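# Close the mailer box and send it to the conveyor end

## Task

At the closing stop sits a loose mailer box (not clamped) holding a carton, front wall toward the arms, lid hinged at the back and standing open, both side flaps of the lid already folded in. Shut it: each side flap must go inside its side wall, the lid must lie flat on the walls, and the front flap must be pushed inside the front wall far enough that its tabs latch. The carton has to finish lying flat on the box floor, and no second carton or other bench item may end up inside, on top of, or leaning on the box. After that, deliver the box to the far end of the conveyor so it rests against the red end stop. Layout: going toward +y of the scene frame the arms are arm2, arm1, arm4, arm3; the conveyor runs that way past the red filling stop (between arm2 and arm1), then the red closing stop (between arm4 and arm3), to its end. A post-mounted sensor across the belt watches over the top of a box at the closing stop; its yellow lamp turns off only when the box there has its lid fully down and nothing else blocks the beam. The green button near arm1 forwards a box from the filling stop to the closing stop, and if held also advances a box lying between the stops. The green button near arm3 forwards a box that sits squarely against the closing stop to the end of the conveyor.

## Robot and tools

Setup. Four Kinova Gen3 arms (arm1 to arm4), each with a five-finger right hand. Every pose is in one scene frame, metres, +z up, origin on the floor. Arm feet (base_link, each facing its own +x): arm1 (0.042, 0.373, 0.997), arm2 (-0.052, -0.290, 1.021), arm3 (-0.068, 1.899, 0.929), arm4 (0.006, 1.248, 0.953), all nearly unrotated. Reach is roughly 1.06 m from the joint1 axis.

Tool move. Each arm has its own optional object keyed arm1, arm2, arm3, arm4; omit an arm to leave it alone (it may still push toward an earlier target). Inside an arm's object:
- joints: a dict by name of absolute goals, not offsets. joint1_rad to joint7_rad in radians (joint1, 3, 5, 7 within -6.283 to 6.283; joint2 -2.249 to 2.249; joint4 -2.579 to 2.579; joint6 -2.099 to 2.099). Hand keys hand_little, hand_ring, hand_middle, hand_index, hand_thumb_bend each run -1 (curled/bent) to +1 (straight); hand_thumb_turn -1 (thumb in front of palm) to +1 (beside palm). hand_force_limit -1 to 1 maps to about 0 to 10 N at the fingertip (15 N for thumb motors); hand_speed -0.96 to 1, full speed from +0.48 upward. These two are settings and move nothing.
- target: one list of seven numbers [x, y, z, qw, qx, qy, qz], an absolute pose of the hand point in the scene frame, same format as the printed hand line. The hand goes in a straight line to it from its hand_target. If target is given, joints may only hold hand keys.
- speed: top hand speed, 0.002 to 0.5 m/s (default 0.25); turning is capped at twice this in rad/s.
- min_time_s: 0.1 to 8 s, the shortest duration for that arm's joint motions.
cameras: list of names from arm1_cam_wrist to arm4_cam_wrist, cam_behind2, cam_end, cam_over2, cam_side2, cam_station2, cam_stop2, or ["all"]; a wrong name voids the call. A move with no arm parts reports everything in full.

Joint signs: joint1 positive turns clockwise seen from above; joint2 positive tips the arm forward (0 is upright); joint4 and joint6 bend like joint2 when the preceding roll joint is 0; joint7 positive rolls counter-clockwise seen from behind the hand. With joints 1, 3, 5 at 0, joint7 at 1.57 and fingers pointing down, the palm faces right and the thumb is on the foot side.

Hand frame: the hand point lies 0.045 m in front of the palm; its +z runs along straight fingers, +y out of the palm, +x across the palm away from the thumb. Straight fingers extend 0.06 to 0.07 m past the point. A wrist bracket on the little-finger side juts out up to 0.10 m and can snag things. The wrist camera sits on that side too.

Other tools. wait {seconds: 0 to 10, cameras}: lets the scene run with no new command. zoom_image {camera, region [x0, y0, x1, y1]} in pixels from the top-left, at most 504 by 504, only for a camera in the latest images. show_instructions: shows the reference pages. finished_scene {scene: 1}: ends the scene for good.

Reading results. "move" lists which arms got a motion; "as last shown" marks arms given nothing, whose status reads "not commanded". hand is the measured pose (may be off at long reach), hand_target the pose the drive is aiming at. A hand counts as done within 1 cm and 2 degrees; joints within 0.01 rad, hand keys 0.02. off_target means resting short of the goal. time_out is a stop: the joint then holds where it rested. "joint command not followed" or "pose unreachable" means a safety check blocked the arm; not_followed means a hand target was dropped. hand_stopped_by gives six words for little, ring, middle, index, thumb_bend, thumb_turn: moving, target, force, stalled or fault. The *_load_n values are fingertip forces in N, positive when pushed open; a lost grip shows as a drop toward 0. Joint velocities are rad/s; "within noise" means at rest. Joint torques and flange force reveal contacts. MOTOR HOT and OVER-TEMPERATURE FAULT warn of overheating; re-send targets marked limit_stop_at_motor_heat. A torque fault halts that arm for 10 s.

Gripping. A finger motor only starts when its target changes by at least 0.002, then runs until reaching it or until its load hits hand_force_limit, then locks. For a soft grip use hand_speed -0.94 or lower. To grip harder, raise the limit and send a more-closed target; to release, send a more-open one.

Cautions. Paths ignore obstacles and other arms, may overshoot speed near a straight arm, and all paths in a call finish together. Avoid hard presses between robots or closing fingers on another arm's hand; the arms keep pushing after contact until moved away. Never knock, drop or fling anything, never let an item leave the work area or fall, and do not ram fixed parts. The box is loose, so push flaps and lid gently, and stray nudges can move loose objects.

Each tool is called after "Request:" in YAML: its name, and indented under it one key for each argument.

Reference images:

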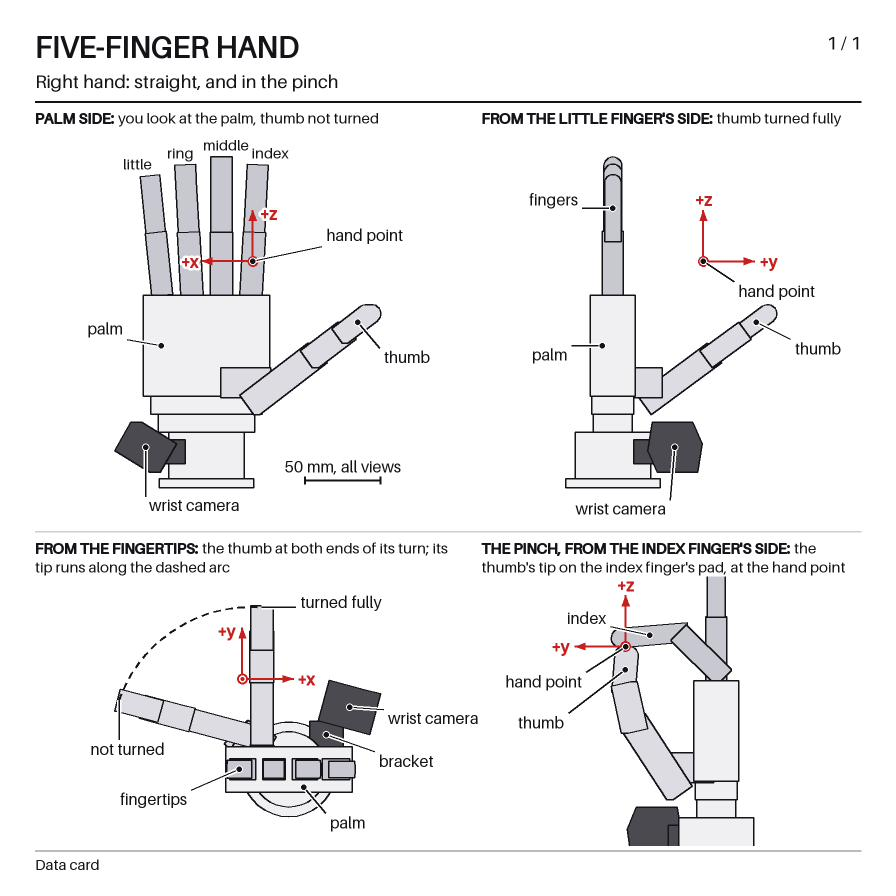

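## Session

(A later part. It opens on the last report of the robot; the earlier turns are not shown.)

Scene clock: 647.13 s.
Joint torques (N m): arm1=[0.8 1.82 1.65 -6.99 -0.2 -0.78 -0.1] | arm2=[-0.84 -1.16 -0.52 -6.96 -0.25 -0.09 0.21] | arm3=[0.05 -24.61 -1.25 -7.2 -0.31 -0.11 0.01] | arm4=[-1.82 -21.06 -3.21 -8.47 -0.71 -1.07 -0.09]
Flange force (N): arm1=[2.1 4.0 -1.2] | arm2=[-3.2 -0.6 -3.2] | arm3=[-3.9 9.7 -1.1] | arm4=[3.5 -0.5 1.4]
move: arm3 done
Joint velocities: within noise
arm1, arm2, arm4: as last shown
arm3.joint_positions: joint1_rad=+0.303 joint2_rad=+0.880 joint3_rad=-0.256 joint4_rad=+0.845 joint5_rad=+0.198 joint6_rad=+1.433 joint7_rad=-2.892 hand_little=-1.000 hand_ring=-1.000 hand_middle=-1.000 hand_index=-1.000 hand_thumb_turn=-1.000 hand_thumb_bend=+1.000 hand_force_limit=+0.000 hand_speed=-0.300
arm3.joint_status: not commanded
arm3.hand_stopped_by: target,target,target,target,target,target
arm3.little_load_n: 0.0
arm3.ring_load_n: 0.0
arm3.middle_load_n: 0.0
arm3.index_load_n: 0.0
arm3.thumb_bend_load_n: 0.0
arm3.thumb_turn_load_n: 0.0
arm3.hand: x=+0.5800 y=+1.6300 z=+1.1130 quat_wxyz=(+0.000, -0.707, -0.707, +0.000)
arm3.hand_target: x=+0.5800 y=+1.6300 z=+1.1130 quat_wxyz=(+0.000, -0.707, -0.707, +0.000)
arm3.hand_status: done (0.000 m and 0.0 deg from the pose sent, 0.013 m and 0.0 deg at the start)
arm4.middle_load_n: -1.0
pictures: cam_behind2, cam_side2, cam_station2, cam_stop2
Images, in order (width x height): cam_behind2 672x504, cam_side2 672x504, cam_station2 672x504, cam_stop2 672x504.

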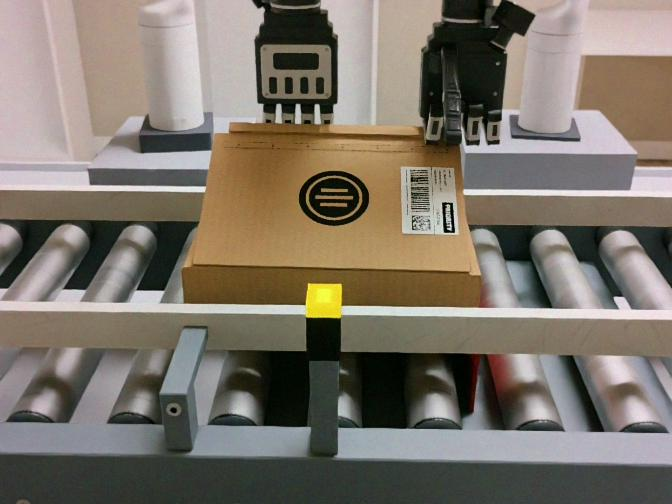

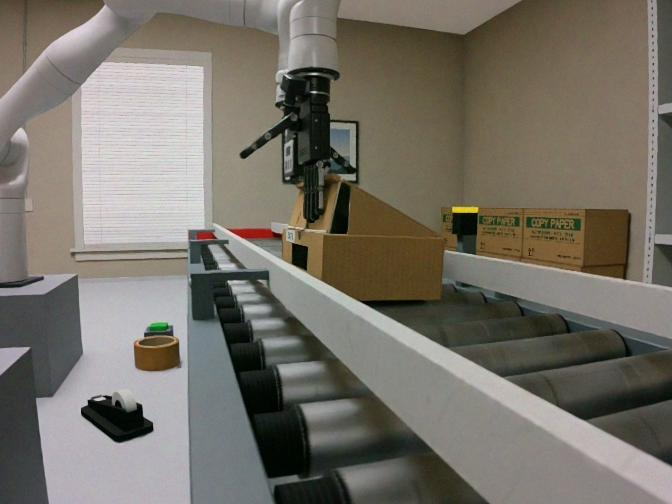

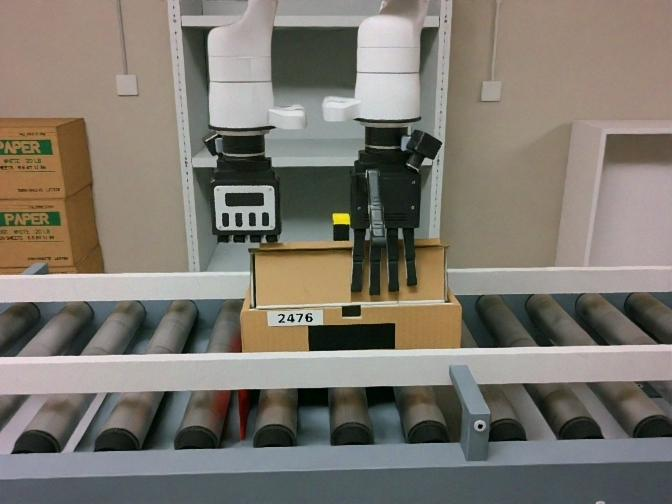

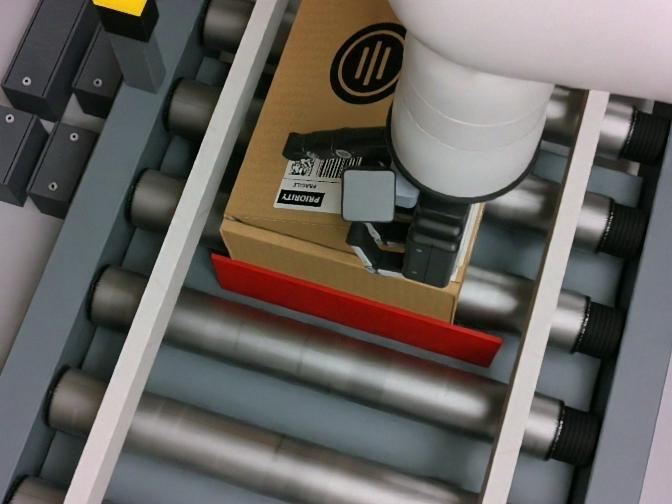

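Request:
move:
  arm3: {"target": [0.58, 1.60, 1.113, 0, 0.7071, 0.7071, 0], "speed": 0.05}
  arm4: {"target": [0.444, 1.505, 1.122, 0, 0.7071, -0.7071, 0], "speed": 0.05}
  cameras: ["cam_side2","cam_station2","cam_over2"]

Request:
zoom_image:
  camera: "cam_station2"
  region: [230, 210, 480, 360]

Request:
zoom_image:
  camera: "cam_side2"
  region: [270, 170, 370, 250]

Request:
zoom_image:
  camera: "cam_over2"
  region: [200, 190, 430, 340]

Scene clock: 665.03 s.
Joint torques (N m): arm1=[0.81 1.86 1.67 -6.95 -0.22 -0.82 -0.06] | arm2=[-0.84 -1.15 -0.56 -6.91 -0.27 -0.11 0.23] | arm3=[0.06 -25.17 -1.16 -7.16 -0.28 -0.06 -0.03] | arm4=[0.1 -19.99 -1.24 -7.49 0.31 -0.2 -0.18]
Flange force (N): arm1=[2.3 4.1 -1.4] | arm2=[-3.2 -0.6 -3.4] | arm3=[-5.0 10.9 -1.5] | arm4=[-0.2 -0.6 0.4]
move: arm3 done; arm4 done
Joint velocities: within noise
arm1, arm2: as last shown
arm3.joint_positions: joint1_rad=+0.337 joint2_rad=+0.918 joint3_rad=-0.252 joint4_rad=+0.766 joint5_rad=+0.200 joint6_rad=+1.473 joint7_rad=-2.841 hand_little=-1.000 hand_ring=-1.000 hand_middle=-1.000 hand_index=-1.000 hand_thumb_turn=-1.000 hand_thumb_bend=+1.000 hand_force_limit=+0.000 hand_speed=-0.300
arm3.joint_status: not commanded
arm3.hand_stopped_by: target,target,target,target,target,target
arm3.little_load_n: 0.0
arm3.ring_load_n: 0.0
arm3.middle_load_n: 0.0
arm3.index_load_n: 0.0
arm3.thumb_bend_load_n: 0.0
arm3.thumb_turn_load_n: 0.0
arm3.hand: x=+0.5800 y=+1.6000 z=+1.1130 quat_wxyz=(+0.000, -0.707, -0.707, +0.000)
arm3.hand_target: x=+0.5800 y=+1.6000 z=+1.1130 quat_wxyz=(+0.000, -0.707, -0.707, +0.000)
arm3.hand_status: done (0.000 m and 0.0 deg from the pose sent, 0.030 m and 0.0 deg at the start)
arm4.joint_positions: joint1_rad=-0.071 joint2_rad=+0.713 joint3_rad=-0.487 joint4_rad=+1.300 joint5_rad=+0.332 joint6_rad=+1.215 joint7_rad=-0.712 hand_little=+1.000 hand_ring=+1.000 hand_middle=+1.000 hand_index=+1.000 hand_thumb_turn=-1.000 hand_thumb_bend=+1.000 hand_force_limit=+0.000 hand_speed=-0.300
arm4.joint_status: not commanded
arm4.hand_stopped_by: target,target,target,target,target,target
arm4.little_load_n: 0.0
arm4.ring_load_n: 0.0
arm4.middle_load_n: 0.0
arm4.index_load_n: -1.0
arm4.thumb_bend_load_n: 0.0
arm4.thumb_turn_load_n: 0.0
arm4.hand: x=+0.4440 y=+1.5050 z=+1.1220 quat_wxyz=(+0.000, +0.707, -0.707, +0.000)
arm4.hand_target: x=+0.4440 y=+1.5050 z=+1.1220 quat_wxyz=(+0.000, +0.707, -0.707, +0.000)
arm4.hand_status: done (0.000 m and 0.0 deg from the pose sent, 0.025 m and 0.0 deg at the start)
pictures: cam_over2, cam_side2, cam_station2
Images, in order (width x height): cam_over2 672x504, cam_side2 672x504, cam_station2 672x504.

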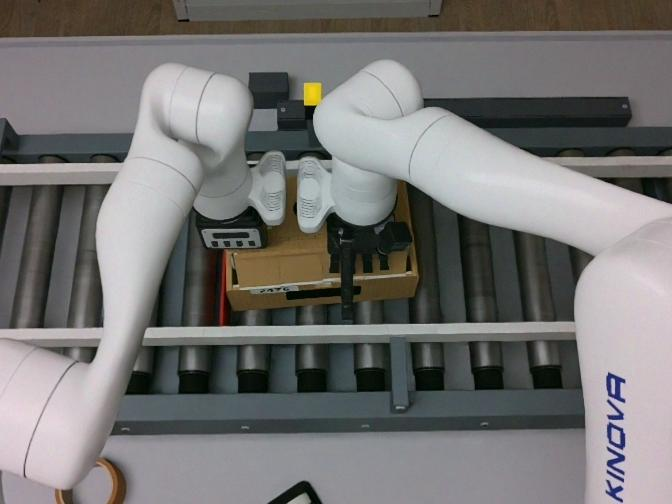

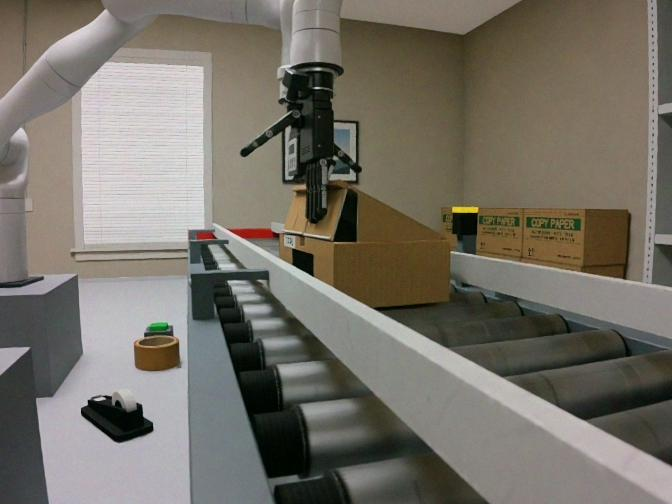

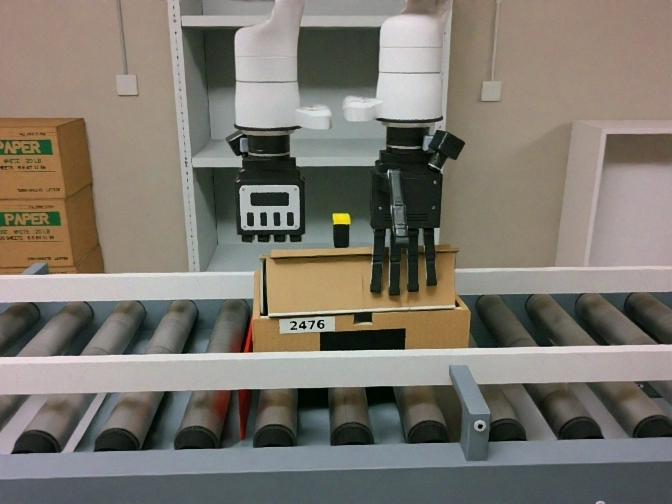

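Scaled by 2.016 from the camera's image (finer frame: 960x720).

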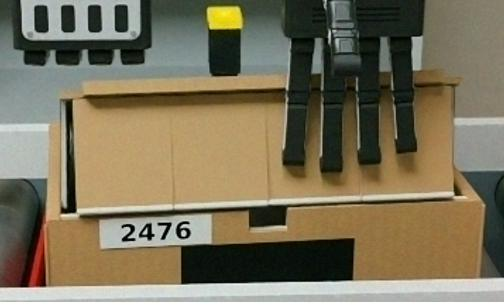

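Scaled by 5.040 from the camera's image (finer frame: 960x720).

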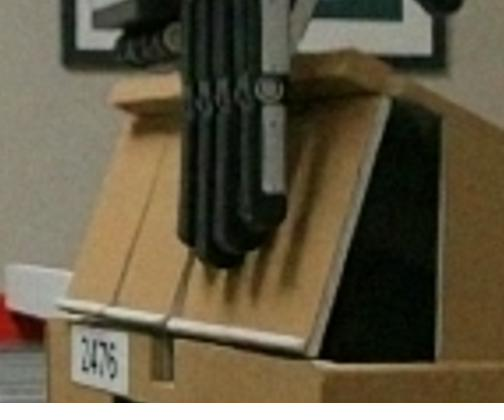

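Scaled by 2.191 from the camera's image (finer frame: 960x720).

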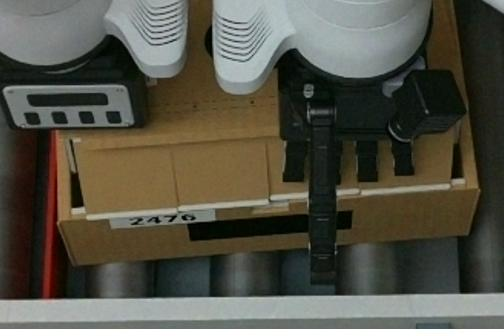

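Request:
move:
  arm4: {"joints": {"hand_middle": -1, "hand_ring": -1, "hand_little": -1}, "target": [0.444, 1.515, 1.122, 0, 0.7071, -0.7071, 0], "speed": 0.05}

Request:
move:
  arm4: {"target": [0.454, 1.515, 1.122, 0, 0.7071, -0.7071, 0], "speed": 0.05}
  cameras: ["cam_side2","cam_station2","cam_stop2"]

Request:
zoom_image:
  camera: "cam_station2"
  region: [230, 210, 480, 360]

Request:
zoom_image:
  camera: "cam_side2"
  region: [270, 170, 370, 250]

Scene clock: 713.30 s.
Joint torques (N m): arm1=[0.73 1.81 1.61 -6.96 -0.19 -0.78 -0.07] | arm2=[-0.79 -1.12 -0.53 -6.89 -0.25 -0.12 0.26] | arm3=[0.08 -25.1 -1.15 -7.24 -0.32 -0.12 -0.05] | arm4=[0.08 -20.19 -1.38 -7.6 0.27 -0.18 -0.18]
Flange force (N): arm1=[2.1 4.0 -1.4] | arm2=[-3.1 -0.4 -3.5] | arm3=[-4.8 10.4 -1.5] | arm4=[-0.1 -0.4 0.7]
move: arm4 not_followed
Joint velocities: within noise
arm1, arm2: as last shown
arm1.index_load_n: -0.5
arm2.middle_load_n: -0.5
arm3.joint_positions: joint1_rad=+0.337 joint2_rad=+0.918 joint3_rad=-0.252 joint4_rad=+0.766 joint5_rad=+0.200 joint6_rad=+1.473 joint7_rad=-2.841 hand_little=-1.000 hand_ring=-1.000 hand_middle=-1.000 hand_index=-1.000 hand_thumb_turn=-1.000 hand_thumb_bend=+1.000 hand_force_limit=+0.000 hand_speed=-0.300
arm3.joint_status: not commanded
arm3.hand_stopped_by: target,target,target,target,target,target
arm3.little_load_n: 0.5
arm3.ring_load_n: 0.0
arm3.middle_load_n: 0.0
arm3.index_load_n: 0.0
arm3.thumb_bend_load_n: 0.0
arm3.thumb_turn_load_n: 0.0
arm3.hand: x=+0.5800 y=+1.6000 z=+1.1130 quat_wxyz=(+0.000, -0.707, -0.707, +0.000)
arm3.hand_target: x=+0.5800 y=+1.6000 z=+1.1130 quat_wxyz=(+0.000, -0.707, -0.707, +0.000)
arm3.hand_status: not commanded
arm4.joint_positions: joint1_rad=-0.084 joint2_rad=+0.719 joint3_rad=-0.487 joint4_rad=+1.289 joint5_rad=+0.333 joint6_rad=+1.220 joint7_rad=-0.721 hand_little=-1.000 hand_ring=-1.000 hand_middle=+1.000 hand_index=+1.000 hand_thumb_turn=-1.000 hand_thumb_bend=+1.000 hand_force_limit=+0.000 hand_speed=-0.300
arm4.joint_status: hand_middle off_target (ended at +1.000, target -1.000); the others done
arm4.hand_stopped_by: target,target,fault,target,target,target
arm4.little_load_n: 0.0
arm4.ring_load_n: 0.5
arm4.middle_load_n: 0.0
arm4.index_load_n: -1.5
arm4.thumb_bend_load_n: 0.0
arm4.thumb_turn_load_n: 0.0
arm4.hand: x=+0.4440 y=+1.5113 z=+1.1220 quat_wxyz=(+0.000, +0.707, -0.707, +0.000)
arm4.hand_target: x=+0.4440 y=+1.5113 z=+1.1220 quat_wxyz=(+0.000, +0.707, -0.707, +0.000)
arm4.hand_status: not_followed (0.004 m and 0.0 deg from the pose sent, 0.010 m and 0.0 deg at the start)
pictures: none
pose unreachable (arm4 arm): on one or more control steps of this call this arm could not follow its commanded pose, so it was not sent that pose on those steps. On the call's last step it was still not sent that pose. It may still have moved: this result reports where it is.
cause: moving toward the commanded pose would bring a part of the arm too close to another arm (this arm's hand and the arm3 arm's hand, 5 mm apart when this arm was first held).

Scene clock: 714.27 s.
Joint torques (N m): arm1=[0.83 1.83 1.67 -6.98 -0.21 -0.82 -0.1] | arm2=[-0.8 -1.16 -0.55 -6.94 -0.24 -0.14 0.25] | arm3=[0.08 -25.09 -1.17 -7.23 -0.3 -0.12 -0.01] | arm4=[-0.09 -20.43 -1.49 -7.65 0.16 -0.2 -0.16]
Flange force (N): arm1=[2.2 4.0 -1.4] | arm2=[-3.1 -0.5 -3.4] | arm3=[-4.7 10.4 -1.5] | arm4=[0.2 -0.6 0.9]
move: arm4 not_followed
Joint velocities: within noise
arm1, arm2: as last shown
arm1.index_load_n: 0.0
arm2.little_load_n: -0.5
arm3.joint_positions: joint1_rad=+0.337 joint2_rad=+0.918 joint3_rad=-0.252 joint4_rad=+0.766 joint5_rad=+0.200 joint6_rad=+1.473 joint7_rad=-2.841 hand_little=-1.000 hand_ring=-1.000 hand_middle=-1.000 hand_index=-1.000 hand_thumb_turn=-1.000 hand_thumb_bend=+1.000 hand_force_limit=+0.000 hand_speed=-0.300
arm3.joint_status: not commanded
arm3.hand_stopped_by: target,target,target,target,target,target
arm3.little_load_n: 0.0
arm3.ring_load_n: 0.0
arm3.middle_load_n: 0.0
arm3.index_load_n: 0.0
arm3.thumb_bend_load_n: 0.0
arm3.thumb_turn_load_n: 0.0
arm3.hand: x=+0.5800 y=+1.6000 z=+1.1130 quat_wxyz=(+0.000, -0.707, -0.707, +0.000)
arm3.hand_target: x=+0.5800 y=+1.6000 z=+1.1130 quat_wxyz=(+0.000, -0.707, -0.707, +0.000)
arm3.hand_status: not commanded
arm4.joint_positions: joint1_rad=-0.087 joint2_rad=+0.727 joint3_rad=-0.485 joint4_rad=+1.274 joint5_rad=+0.334 joint6_rad=+1.227 joint7_rad=-0.719 hand_little=-1.000 hand_ring=-1.000 hand_middle=+1.000 hand_index=+1.000 hand_thumb_turn=-1.000 hand_thumb_bend=+1.000 hand_force_limit=+0.000 hand_speed=-0.300
arm4.joint_status: not commanded
arm4.hand_stopped_by: target,target,fault,target,target,target
arm4.little_load_n: 0.0
arm4.ring_load_n: 0.0
arm4.middle_load_n: 0.0
arm4.index_load_n: -1.5
arm4.thumb_bend_load_n: 0.0
arm4.thumb_turn_load_n: 0.0
arm4.hand: x=+0.4474 y=+1.5126 z=+1.1220 quat_wxyz=(+0.000, +0.707, -0.707, +0.000)
arm4.hand_target: x=+0.4474 y=+1.5126 z=+1.1220 quat_wxyz=(+0.000, +0.707, -0.707, +0.000)
arm4.hand_status: not_followed (0.007 m and 0.0 deg from the pose sent, 0.011 m and 0.0 deg at the start)
pose unreachable (arm4 arm): on one or more control steps of this call this arm could not follow its commanded pose, so it was not sent that pose on those steps. On the call's last step it was still not sent that pose. It may still have moved: this result reports where it is.
cause: moving toward the commanded pose would bring a part of the arm too close to another arm (this arm's hand and the arm3 arm's hand, 4 mm apart when this arm was first held).
Images, in order (width x height): cam_side2 672x504, cam_station2 672x504, cam_stop2 672x504.

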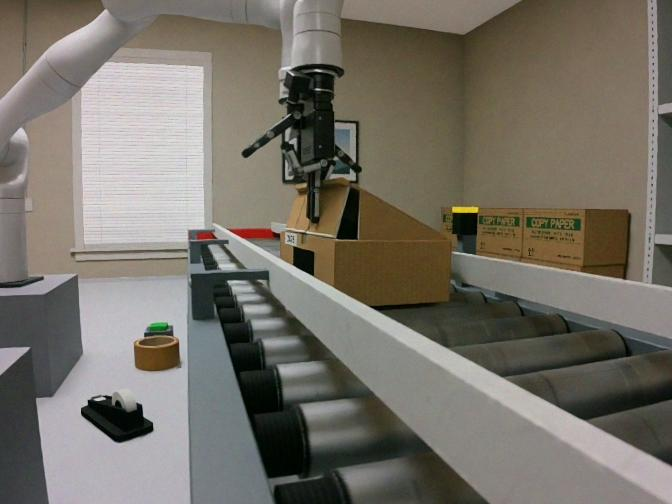

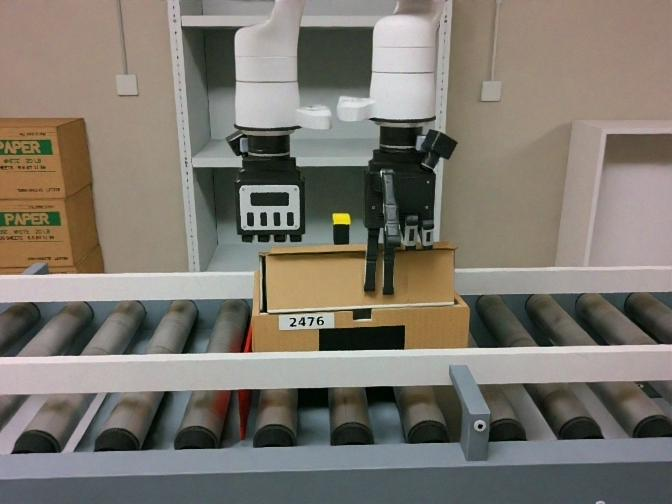

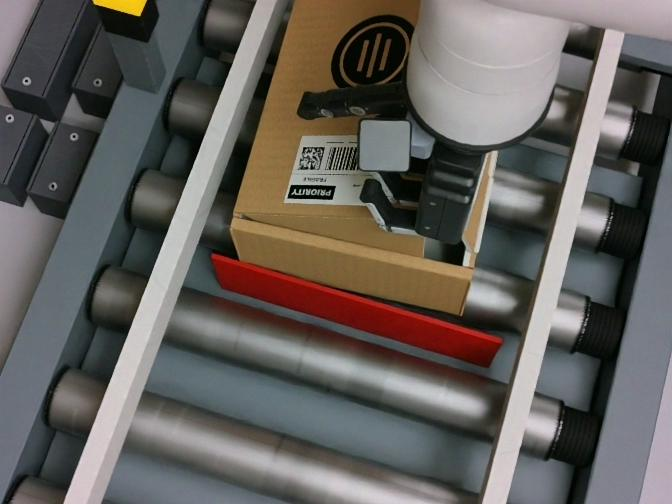

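Scaled by 2.016 from the camera's image (finer frame: 960x720).

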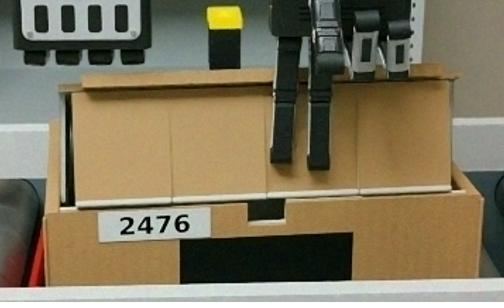

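Scaled by 5.040 from the camera's image (finer frame: 960x720).

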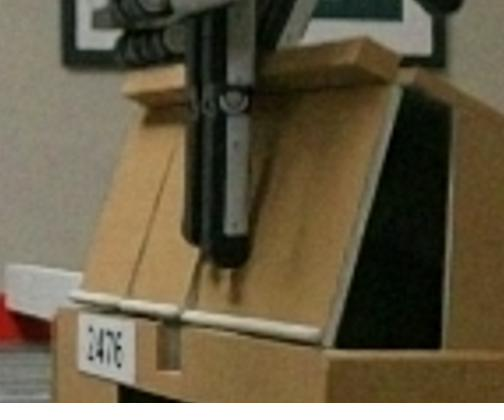

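Request:
move:
  arm3: {"target": [0.58, 1.62, 1.113, 0, 0.7071, 0.7071, 0], "speed": 0.05}
  arm4: {"target": [0.460, 1.52, 1.122, 0, 0.7071, -0.7071, 0], "speed": 0.05}
  cameras: ["cam_side2","cam_station2","cam_stop2"]

Request:
zoom_image:
  camera: "cam_station2"
  region: [230, 210, 480, 360]

Request:
zoom_image:
  camera: "cam_side2"
  region: [270, 170, 370, 250]

Scene clock: 726.27 s.
Joint torques (N m): arm1=[0.7 1.76 1.61 -6.98 -0.18 -0.78 -0.09] | arm2=[-0.81 -1.18 -0.51 -6.92 -0.21 -0.12 0.25] | arm3=[1.46 -20.76 -0.09 -4.49 0.05 0.94 -0.13] | arm4=[-4.56 -16.41 -4.9 -14.38 -0.88 -8.46 -0.74]
Flange force (N): arm1=[2.0 4.1 -1.4] | arm2=[-3.2 -0.3 -3.5] | arm3=[-3.3 13.1 -6.8] | arm4=[18.9 18.4 -11.3]
move: arm3 done; arm4 done
Joint velocities: within noise
arm1.joint_positions: joint1_rad=+0.188 joint2_rad=-0.497 joint3_rad=-0.064 joint4_rad=+1.452 joint5_rad=-0.081 joint6_rad=+1.952 joint7_rad=-2.148 hand_little=+1.000 hand_ring=+1.000 hand_middle=+1.000 hand_index=+1.000 hand_thumb_turn=+1.000 hand_thumb_bend=+1.000 hand_force_limit=+0.000 hand_speed=-0.800
arm1.joint_status: not commanded
arm1.hand_stopped_by: target,target,target,target,target,target
arm1.little_load_n: 0.0
arm1.ring_load_n: 0.0
arm1.middle_load_n: 0.0
arm1.index_load_n: 0.0
arm1.thumb_bend_load_n: 0.0
arm1.thumb_turn_load_n: 0.0
arm1.hand: x=+0.2339 y=+0.3901 z=+1.5338 quat_wxyz=(-0.103, -0.305, -0.945, -0.055)
arm1.hand_target: x=+0.2339 y=+0.3901 z=+1.5338 quat_wxyz=(-0.103, -0.305, -0.945, -0.055)
arm1.hand_status: not commanded
arm2.joint_positions: joint1_rad=+0.239 joint2_rad=-0.396 joint3_rad=-0.058 joint4_rad=+1.564 joint5_rad=-0.065 joint6_rad=+1.956 joint7_rad=-1.827 hand_little=+1.000 hand_ring=+1.000 hand_middle=+1.000 hand_index=+1.000 hand_thumb_turn=+1.000 hand_thumb_bend=+1.000 hand_force_limit=+0.000 hand_speed=-0.800
arm2.joint_status: not commanded
arm2.hand_stopped_by: target,target,target,target,target,target
arm2.little_load_n: 0.0
arm2.ring_load_n: 0.0
arm2.middle_load_n: 0.0
arm2.index_load_n: 0.0
arm2.thumb_bend_load_n: 0.0
arm2.thumb_turn_load_n: 0.0
arm2.hand: x=+0.1278 y=-0.2881 z=+1.4988 quat_wxyz=(-0.012, -0.254, -0.967, -0.017)
arm2.hand_target: x=+0.1278 y=-0.2881 z=+1.4988 quat_wxyz=(-0.012, -0.254, -0.967, -0.017)
arm2.hand_status: not commanded
arm3.joint_positions: joint1_rad=+0.315 joint2_rad=+0.892 joint3_rad=-0.255 joint4_rad=+0.820 joint5_rad=+0.199 joint6_rad=+1.445 joint7_rad=-2.875 hand_little=-1.000 hand_ring=-1.000 hand_middle=-1.000 hand_index=-1.000 hand_thumb_turn=-1.000 hand_thumb_bend=+1.000 hand_force_limit=+0.000 hand_speed=-0.300
arm3.joint_status: not commanded
arm3.hand_stopped_by: target,target,target,target,target,target
arm3.little_load_n: 0.0
arm3.ring_load_n: 0.0
arm3.middle_load_n: 0.0
arm3.index_load_n: -0.5
arm3.thumb_bend_load_n: 0.0
arm3.thumb_turn_load_n: 0.0
arm3.hand: x=+0.5800 y=+1.6200 z=+1.1130 quat_wxyz=(+0.000, -0.707, -0.707, +0.000)
arm3.hand_target: x=+0.5800 y=+1.6200 z=+1.1130 quat_wxyz=(+0.000, -0.707, -0.707, +0.000)
arm3.hand_status: done (0.000 m and 0.0 deg from the pose sent, 0.020 m and 0.0 deg at the start)
arm4.joint_positions: joint1_rad=-0.103 joint2_rad=+0.759 joint3_rad=-0.480 joint4_rad=+1.208 joint5_rad=+0.340 joint6_rad=+1.259 joint7_rad=-0.712 hand_little=-1.000 hand_ring=-1.000 hand_middle=+1.000 hand_index=+1.000 hand_thumb_turn=-1.000 hand_thumb_bend=+1.000 hand_force_limit=+0.000 hand_speed=-0.300
arm4.joint_status: not commanded
arm4.hand_stopped_by: target,target,fault,target,target,target
arm4.little_load_n: 0.0
arm4.ring_load_n: 0.0
arm4.middle_load_n: 0.0
arm4.index_load_n: -3.5
arm4.thumb_bend_load_n: -0.5
arm4.thumb_turn_load_n: 0.0
arm4.hand: x=+0.4600 y=+1.5200 z=+1.1220 quat_wxyz=(+0.000, +0.707, -0.707, +0.000)
arm4.hand_target: x=+0.4600 y=+1.5200 z=+1.1220 quat_wxyz=(+0.000, +0.707, -0.707, +0.000)
arm4.hand_status: done (0.000 m and 0.0 deg from the pose sent, 0.015 m and 0.0 deg at the start)
led back after a hold (arm4 arm): the arm was led back toward your command in small steps, so it may still be short of it.
pose unreachable (arm4 arm): on one or more control steps of this call this arm could not follow its commanded pose, so it was not sent that pose on those steps. It may still have moved: this result reports where it is.
cause: moving toward the commanded pose would bring a part of the arm too close to another arm (this arm's hand and the arm3 arm's hand, 4 mm apart when this arm was first held).
Images, in order (width x height): cam_side2 672x504, cam_station2 672x504, cam_stop2 672x504.

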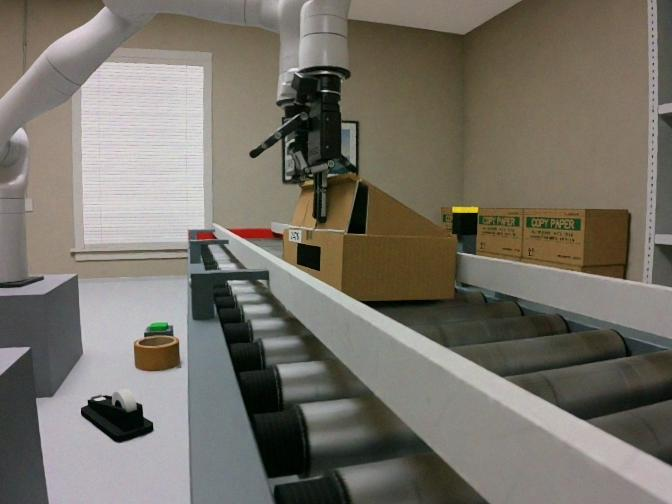

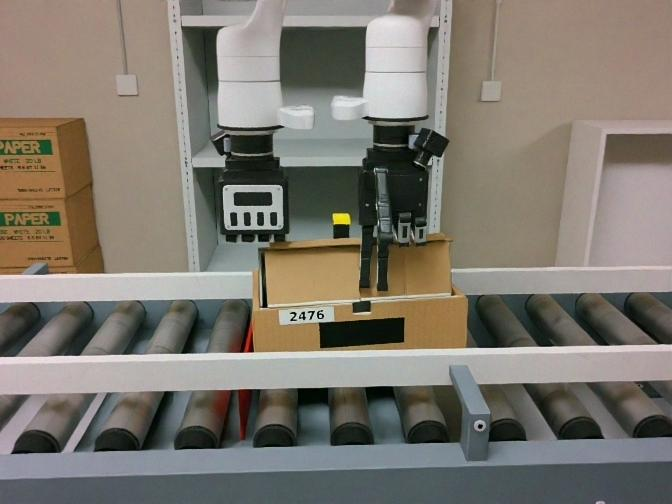

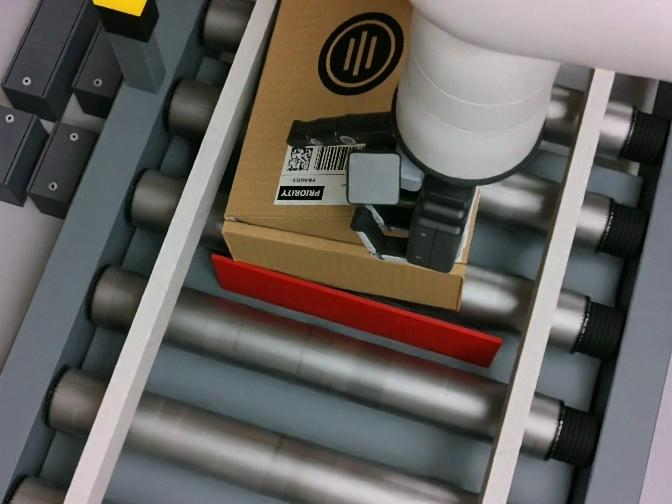

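Scaled by 2.016 from the camera's image (finer frame: 960x720).

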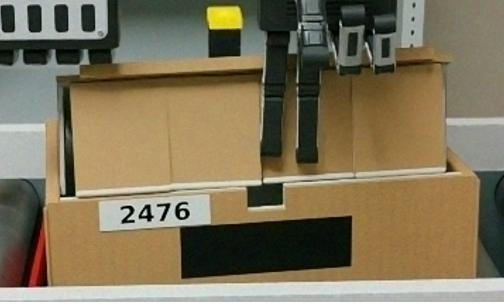

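Scaled by 5.040 from the camera's image (finer frame: 960x720).

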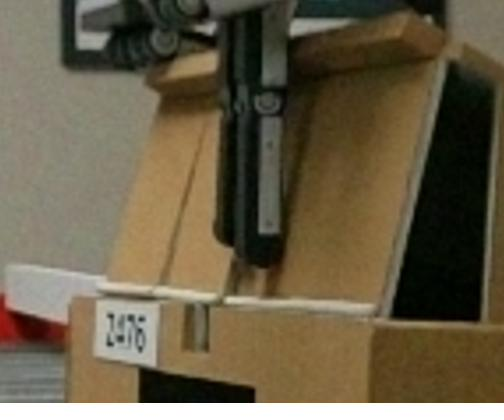

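Request:
move:
  arm3: {"target": [0.58, 1.62, 1.150, 0, 0.7071, 0.7071, 0], "speed": 0.05}
  arm4: {"target": [0.454, 1.515, 1.124, 0, 0.7071, -0.7071, 0], "speed": 0.03}
  cameras: ["cam_side2","cam_station2","cam_stop2","cam_over2"]

Request:
zoom_image:
  camera: "cam_station2"
  region: [230, 210, 480, 360]

Request:
zoom_image:
  camera: "cam_side2"
  region: [270, 170, 370, 250]

Scene clock: 768.23 s.
Joint torques (N m): arm1=[0.74 1.82 1.63 -6.98 -0.19 -0.81 -0.08] | arm2=[-0.83 -1.18 -0.53 -6.94 -0.2 -0.13 0.27] | arm3=[0.07 -24.88 -1.06 -7.34 -0.32 -0.13 -0.03] | arm4=[-0.08 -20.72 -1.56 -7.7 0.15 -0.23 -0.17]
Flange force (N): arm1=[2.2 4.0 -1.3] | arm2=[-3.1 -0.3 -3.4] | arm3=[-4.7 11.2 -2.2] | arm4=[0.1 -0.7 0.9]
move: arm3 done; arm4 done
Joint velocities: within noise
arm1, arm2: as last shown
arm3.joint_positions: joint1_rad=+0.306 joint2_rad=+0.880 joint3_rad=-0.254 joint4_rad=+0.725 joint5_rad=+0.195 joint6_rad=+1.550 joint7_rad=-2.864 hand_little=-1.000 hand_ring=-1.000 hand_middle=-1.000 hand_index=-1.000 hand_thumb_turn=-1.000 hand_thumb_bend=+1.000 hand_force_limit=+0.000 hand_speed=-0.300
arm3.joint_status: not commanded
arm3.hand_stopped_by: target,target,target,target,target,target
arm3.little_load_n: 0.0
arm3.ring_load_n: 0.0
arm3.middle_load_n: 0.0
arm3.index_load_n: 0.0
arm3.thumb_bend_load_n: 0.0
arm3.thumb_turn_load_n: 0.0
arm3.hand: x=+0.5800 y=+1.6200 z=+1.1500 quat_wxyz=(+0.000, -0.707, -0.707, +0.000)
arm3.hand_target: x=+0.5800 y=+1.6200 z=+1.1500 quat_wxyz=(+0.000, -0.707, -0.707, +0.000)
arm3.hand_status: done (0.000 m and 0.0 deg from the pose sent, 0.037 m and 0.0 deg at the start)
arm4.joint_positions: joint1_rad=-0.092 joint2_rad=+0.741 joint3_rad=-0.483 joint4_rad=+1.239 joint5_rad=+0.336 joint6_rad=+1.247 joint7_rad=-0.712 hand_little=-1.000 hand_ring=-1.000 hand_middle=+1.000 hand_index=+1.000 hand_thumb_turn=-1.000 hand_thumb_bend=+1.000 hand_force_limit=+0.000 hand_speed=-0.300
arm4.joint_status: not commanded
arm4.hand_stopped_by: target,target,fault,target,target,target
arm4.little_load_n: 0.0
arm4.ring_load_n: 0.5
arm4.middle_load_n: 0.0
arm4.index_load_n: -1.0
arm4.thumb_bend_load_n: 0.0
arm4.thumb_turn_load_n: 0.0
arm4.hand: x=+0.4540 y=+1.5150 z=+1.1240 quat_wxyz=(+0.000, +0.707, -0.707, +0.000)
arm4.hand_target: x=+0.4540 y=+1.5150 z=+1.1240 quat_wxyz=(+0.000, +0.707, -0.707, +0.000)
arm4.hand_status: done (0.000 m and 0.0 deg from the pose sent, 0.008 m and 0.0 deg at the start)
pictures: cam_over2, cam_side2, cam_station2, cam_stop2
Images, in order (width x height): cam_over2 672x504, cam_side2 672x504, cam_station2 672x504, cam_stop2 672x504.

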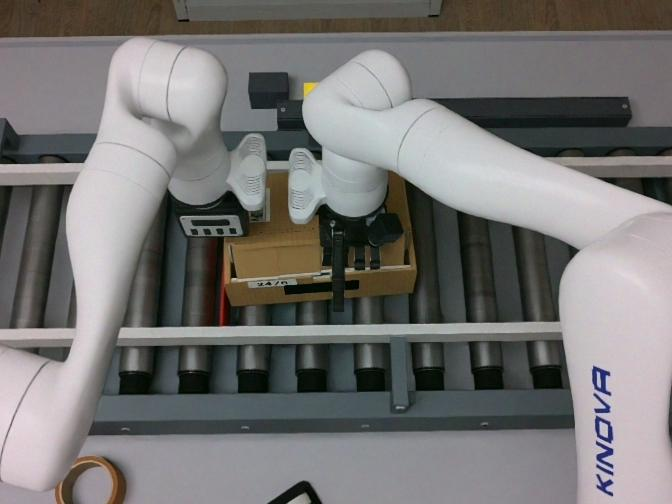

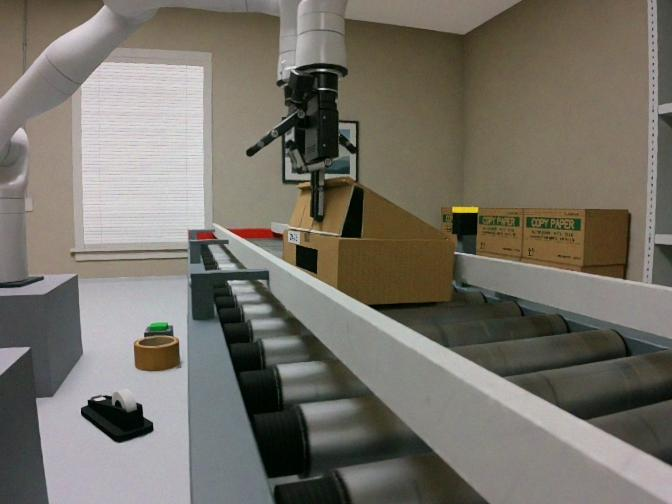

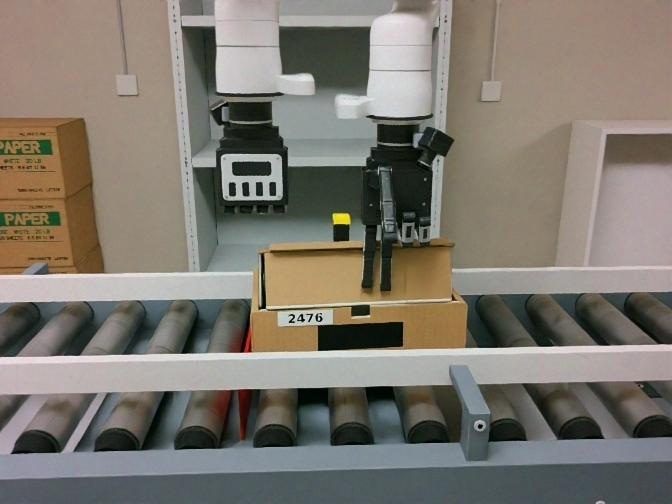

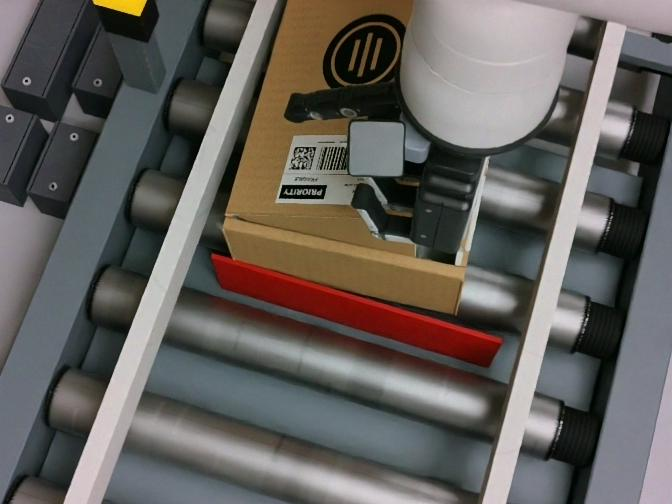

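Scaled by 2.016 from the camera's image (finer frame: 960x720).

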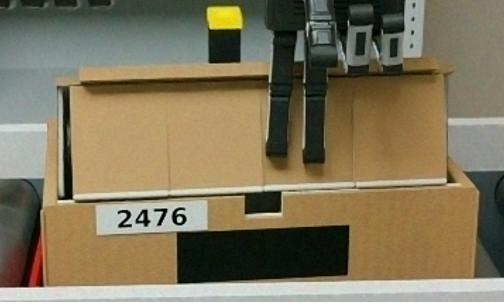

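Scaled by 5.040 from the camera's image (finer frame: 960x720).

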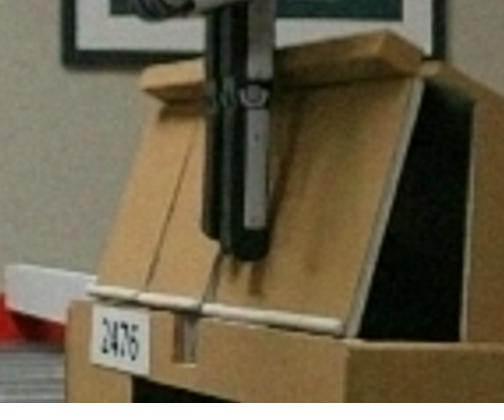

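Request:
move:
  arm3: {"target": [0.58, 1.66, 1.150, 0, 0.7071, 0.7071, 0], "speed": 0.08}
  arm4: {"target": [0.456, 1.540, 1.122, 0, 0.7071, -0.7071, 0], "speed": 0.03}

Request:
move:
  arm4: {"target": [0.466, 1.545, 1.122, 0, 0.7071, -0.7071, 0], "speed": 0.03}
  cameras: ["cam_side2","cam_station2","cam_stop2","cam_over2"]

Request:
zoom_image:
  camera: "cam_station2"
  region: [230, 210, 480, 360]

Request:
zoom_image:
  camera: "cam_side2"
  region: [270, 170, 370, 250]

Scene clock: 780.17 s.
Joint torques (N m): arm1=[0.78 1.81 1.73 -6.95 -0.21 -0.81 -0.09] | arm2=[-0.86 -1.16 -0.51 -6.92 -0.22 -0.11 0.24] | arm3=[0.09 -24.04 -1.22 -7.33 -0.31 -0.09 -0.04] | arm4=[-12.94 -9.27 -11.49 -12.58 -4.86 -11.7 -0.37]
Flange force (N): arm1=[2.2 4.3 -1.5] | arm2=[-3.1 -0.4 -3.4] | arm3=[-3.4 9.6 -1.7] | arm4=[34.6 16.7 -24.7]
move: arm3 done; arm4 done
Joint velocities: within noise
arm1, arm2: as last shown
arm3.joint_positions: joint1_rad=+0.259 joint2_rad=+0.832 joint3_rad=-0.259 joint4_rad=+0.823 joint5_rad=+0.191 joint6_rad=+1.502 joint7_rad=-2.934 hand_little=-1.000 hand_ring=-1.000 hand_middle=-1.000 hand_index=-1.000 hand_thumb_turn=-1.000 hand_thumb_bend=+1.000 hand_force_limit=+0.000 hand_speed=-0.300
arm3.joint_status: not commanded
arm3.hand_stopped_by: target,target,target,target,target,target
arm3.little_load_n: 0.0
arm3.ring_load_n: 0.0
arm3.middle_load_n: 0.0
arm3.index_load_n: 0.0
arm3.thumb_bend_load_n: 0.0
arm3.thumb_turn_load_n: 0.0
arm3.hand: x=+0.5800 y=+1.6600 z=+1.1500 quat_wxyz=(+0.000, -0.707, -0.707, +0.000)
arm3.hand_target: x=+0.5800 y=+1.6600 z=+1.1500 quat_wxyz=(+0.000, -0.707, -0.707, +0.000)
arm3.hand_status: done (0.000 m and 0.0 deg from the pose sent, 0.040 m and 0.0 deg at the start)
arm4.joint_positions: joint1_rad=-0.142 joint2_rad=+0.771 joint3_rad=-0.479 joint4_rad=+1.184 joint5_rad=+0.341 joint6_rad=+1.270 joint7_rad=-0.743 hand_little=-1.000 hand_ring=-1.000 hand_middle=+1.000 hand_index=+1.000 hand_thumb_turn=-1.000 hand_thumb_bend=+1.000 hand_force_limit=+0.000 hand_speed=-0.300
arm4.joint_status: not commanded
arm4.hand_stopped_by: target,target,fault,target,target,target
arm4.little_load_n: 0.0
arm4.ring_load_n: 0.5
arm4.middle_load_n: -1.5
arm4.index_load_n: 0.0
arm4.thumb_bend_load_n: 0.0
arm4.thumb_turn_load_n: 0.0
arm4.hand: x=+0.4560 y=+1.5400 z=+1.1220 quat_wxyz=(+0.000, +0.707, -0.707, +0.000)
arm4.hand_target: x=+0.4560 y=+1.5400 z=+1.1220 quat_wxyz=(+0.000, +0.707, -0.707, +0.000)
arm4.hand_status: done (0.000 m and 0.0 deg from the pose sent, 0.025 m and 0.0 deg at the start)
pictures: none

Scene clock: 781.13 s.
Joint torques (N m): arm1=[0.77 1.8 1.68 -6.98 -0.21 -0.8 -0.08] | arm2=[-0.86 -1.15 -0.55 -6.9 -0.24 -0.15 0.27] | arm3=[0.06 -24.1 -1.25 -7.28 -0.29 -0.1 -0.04] | arm4=[-11.3 -2.25 -8.67 -16.65 -2.67 -17.93 -0.91]
Flange force (N): arm1=[2.2 4.2 -1.3] | arm2=[-3.1 -0.4 -3.6] | arm3=[-3.6 10.1 -1.8] | arm4=[43.1 38.4 -40.6]
move: arm4 done
Joint velocities: within noise
arm1, arm2, arm3: as last shown
arm4.joint_positions: joint1_rad=-0.153 joint2_rad=+0.797 joint3_rad=-0.474 joint4_rad=+1.131 joint5_rad=+0.345 joint6_rad=+1.296 joint7_rad=-0.735 hand_little=-1.000 hand_ring=-1.000 hand_middle=+1.000 hand_index=+1.000 hand_thumb_turn=-1.000 hand_thumb_bend=+1.000 hand_force_limit=+0.000 hand_speed=-0.300
arm4.joint_status: not commanded
arm4.hand_stopped_by: target,target,fault,target,target,target
arm4.little_load_n: 0.0
arm4.ring_load_n: 0.0
arm4.middle_load_n: -0.5
arm4.index_load_n: -3.5
arm4.thumb_bend_load_n: 0.0
arm4.thumb_turn_load_n: 0.0
arm4.hand: x=+0.4660 y=+1.5450 z=+1.1220 quat_wxyz=(+0.000, +0.707, -0.707, +0.000)
arm4.hand_target: x=+0.4660 y=+1.5450 z=+1.1220 quat_wxyz=(+0.000, +0.707, -0.707, +0.000)
arm4.hand_status: done (0.000 m and 0.0 deg from the pose sent, 0.011 m and 0.0 deg at the start)
pictures: cam_over2, cam_side2, cam_station2, cam_stop2
Images, in order (width x height): cam_over2 672x504, cam_side2 672x504, cam_station2 672x504, cam_stop2 672x504.

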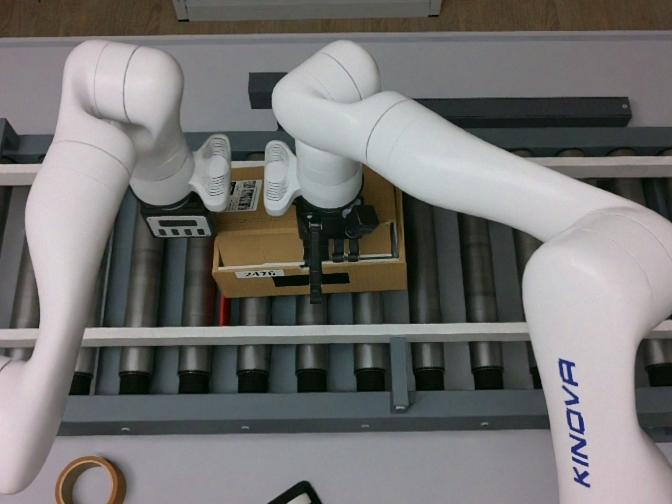

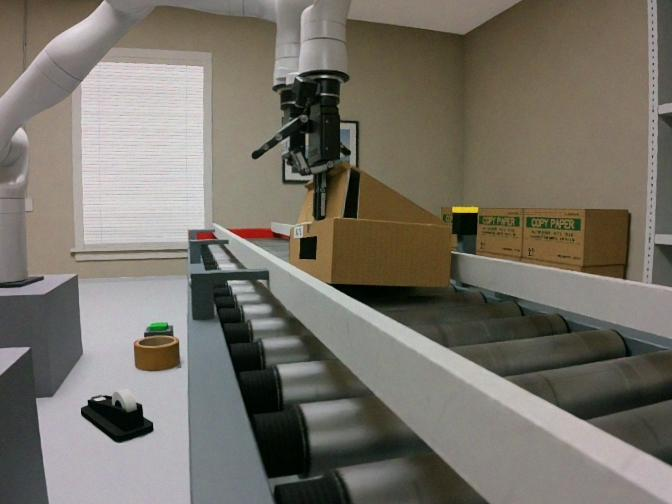

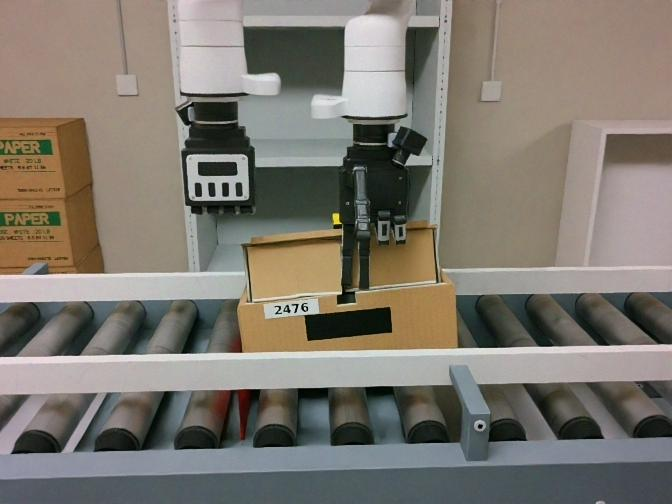

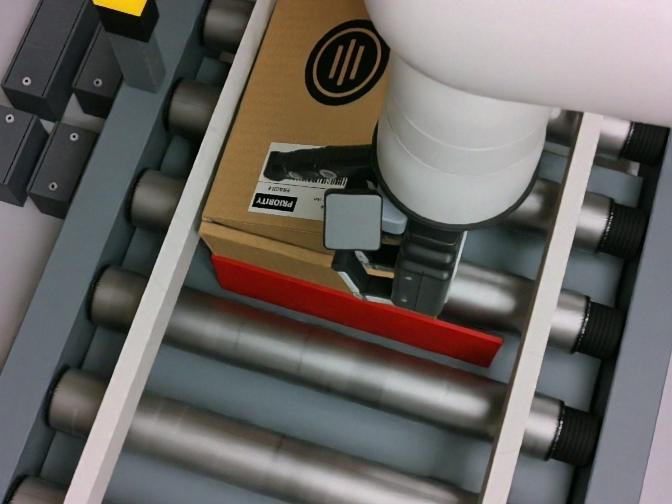

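Scaled by 2.016 from the camera's image (finer frame: 960x720).

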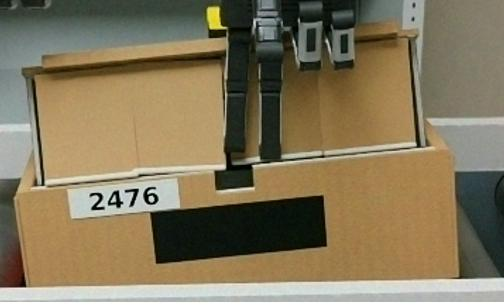

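Scaled by 5.040 from the camera's image (finer frame: 960x720).

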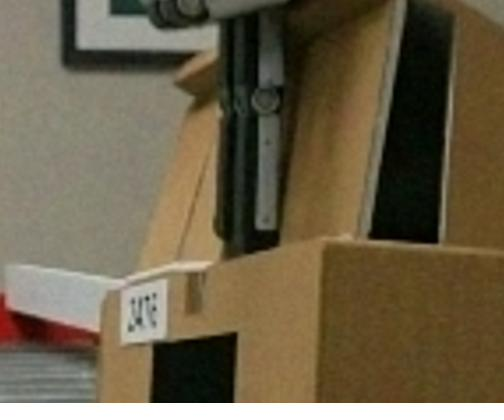

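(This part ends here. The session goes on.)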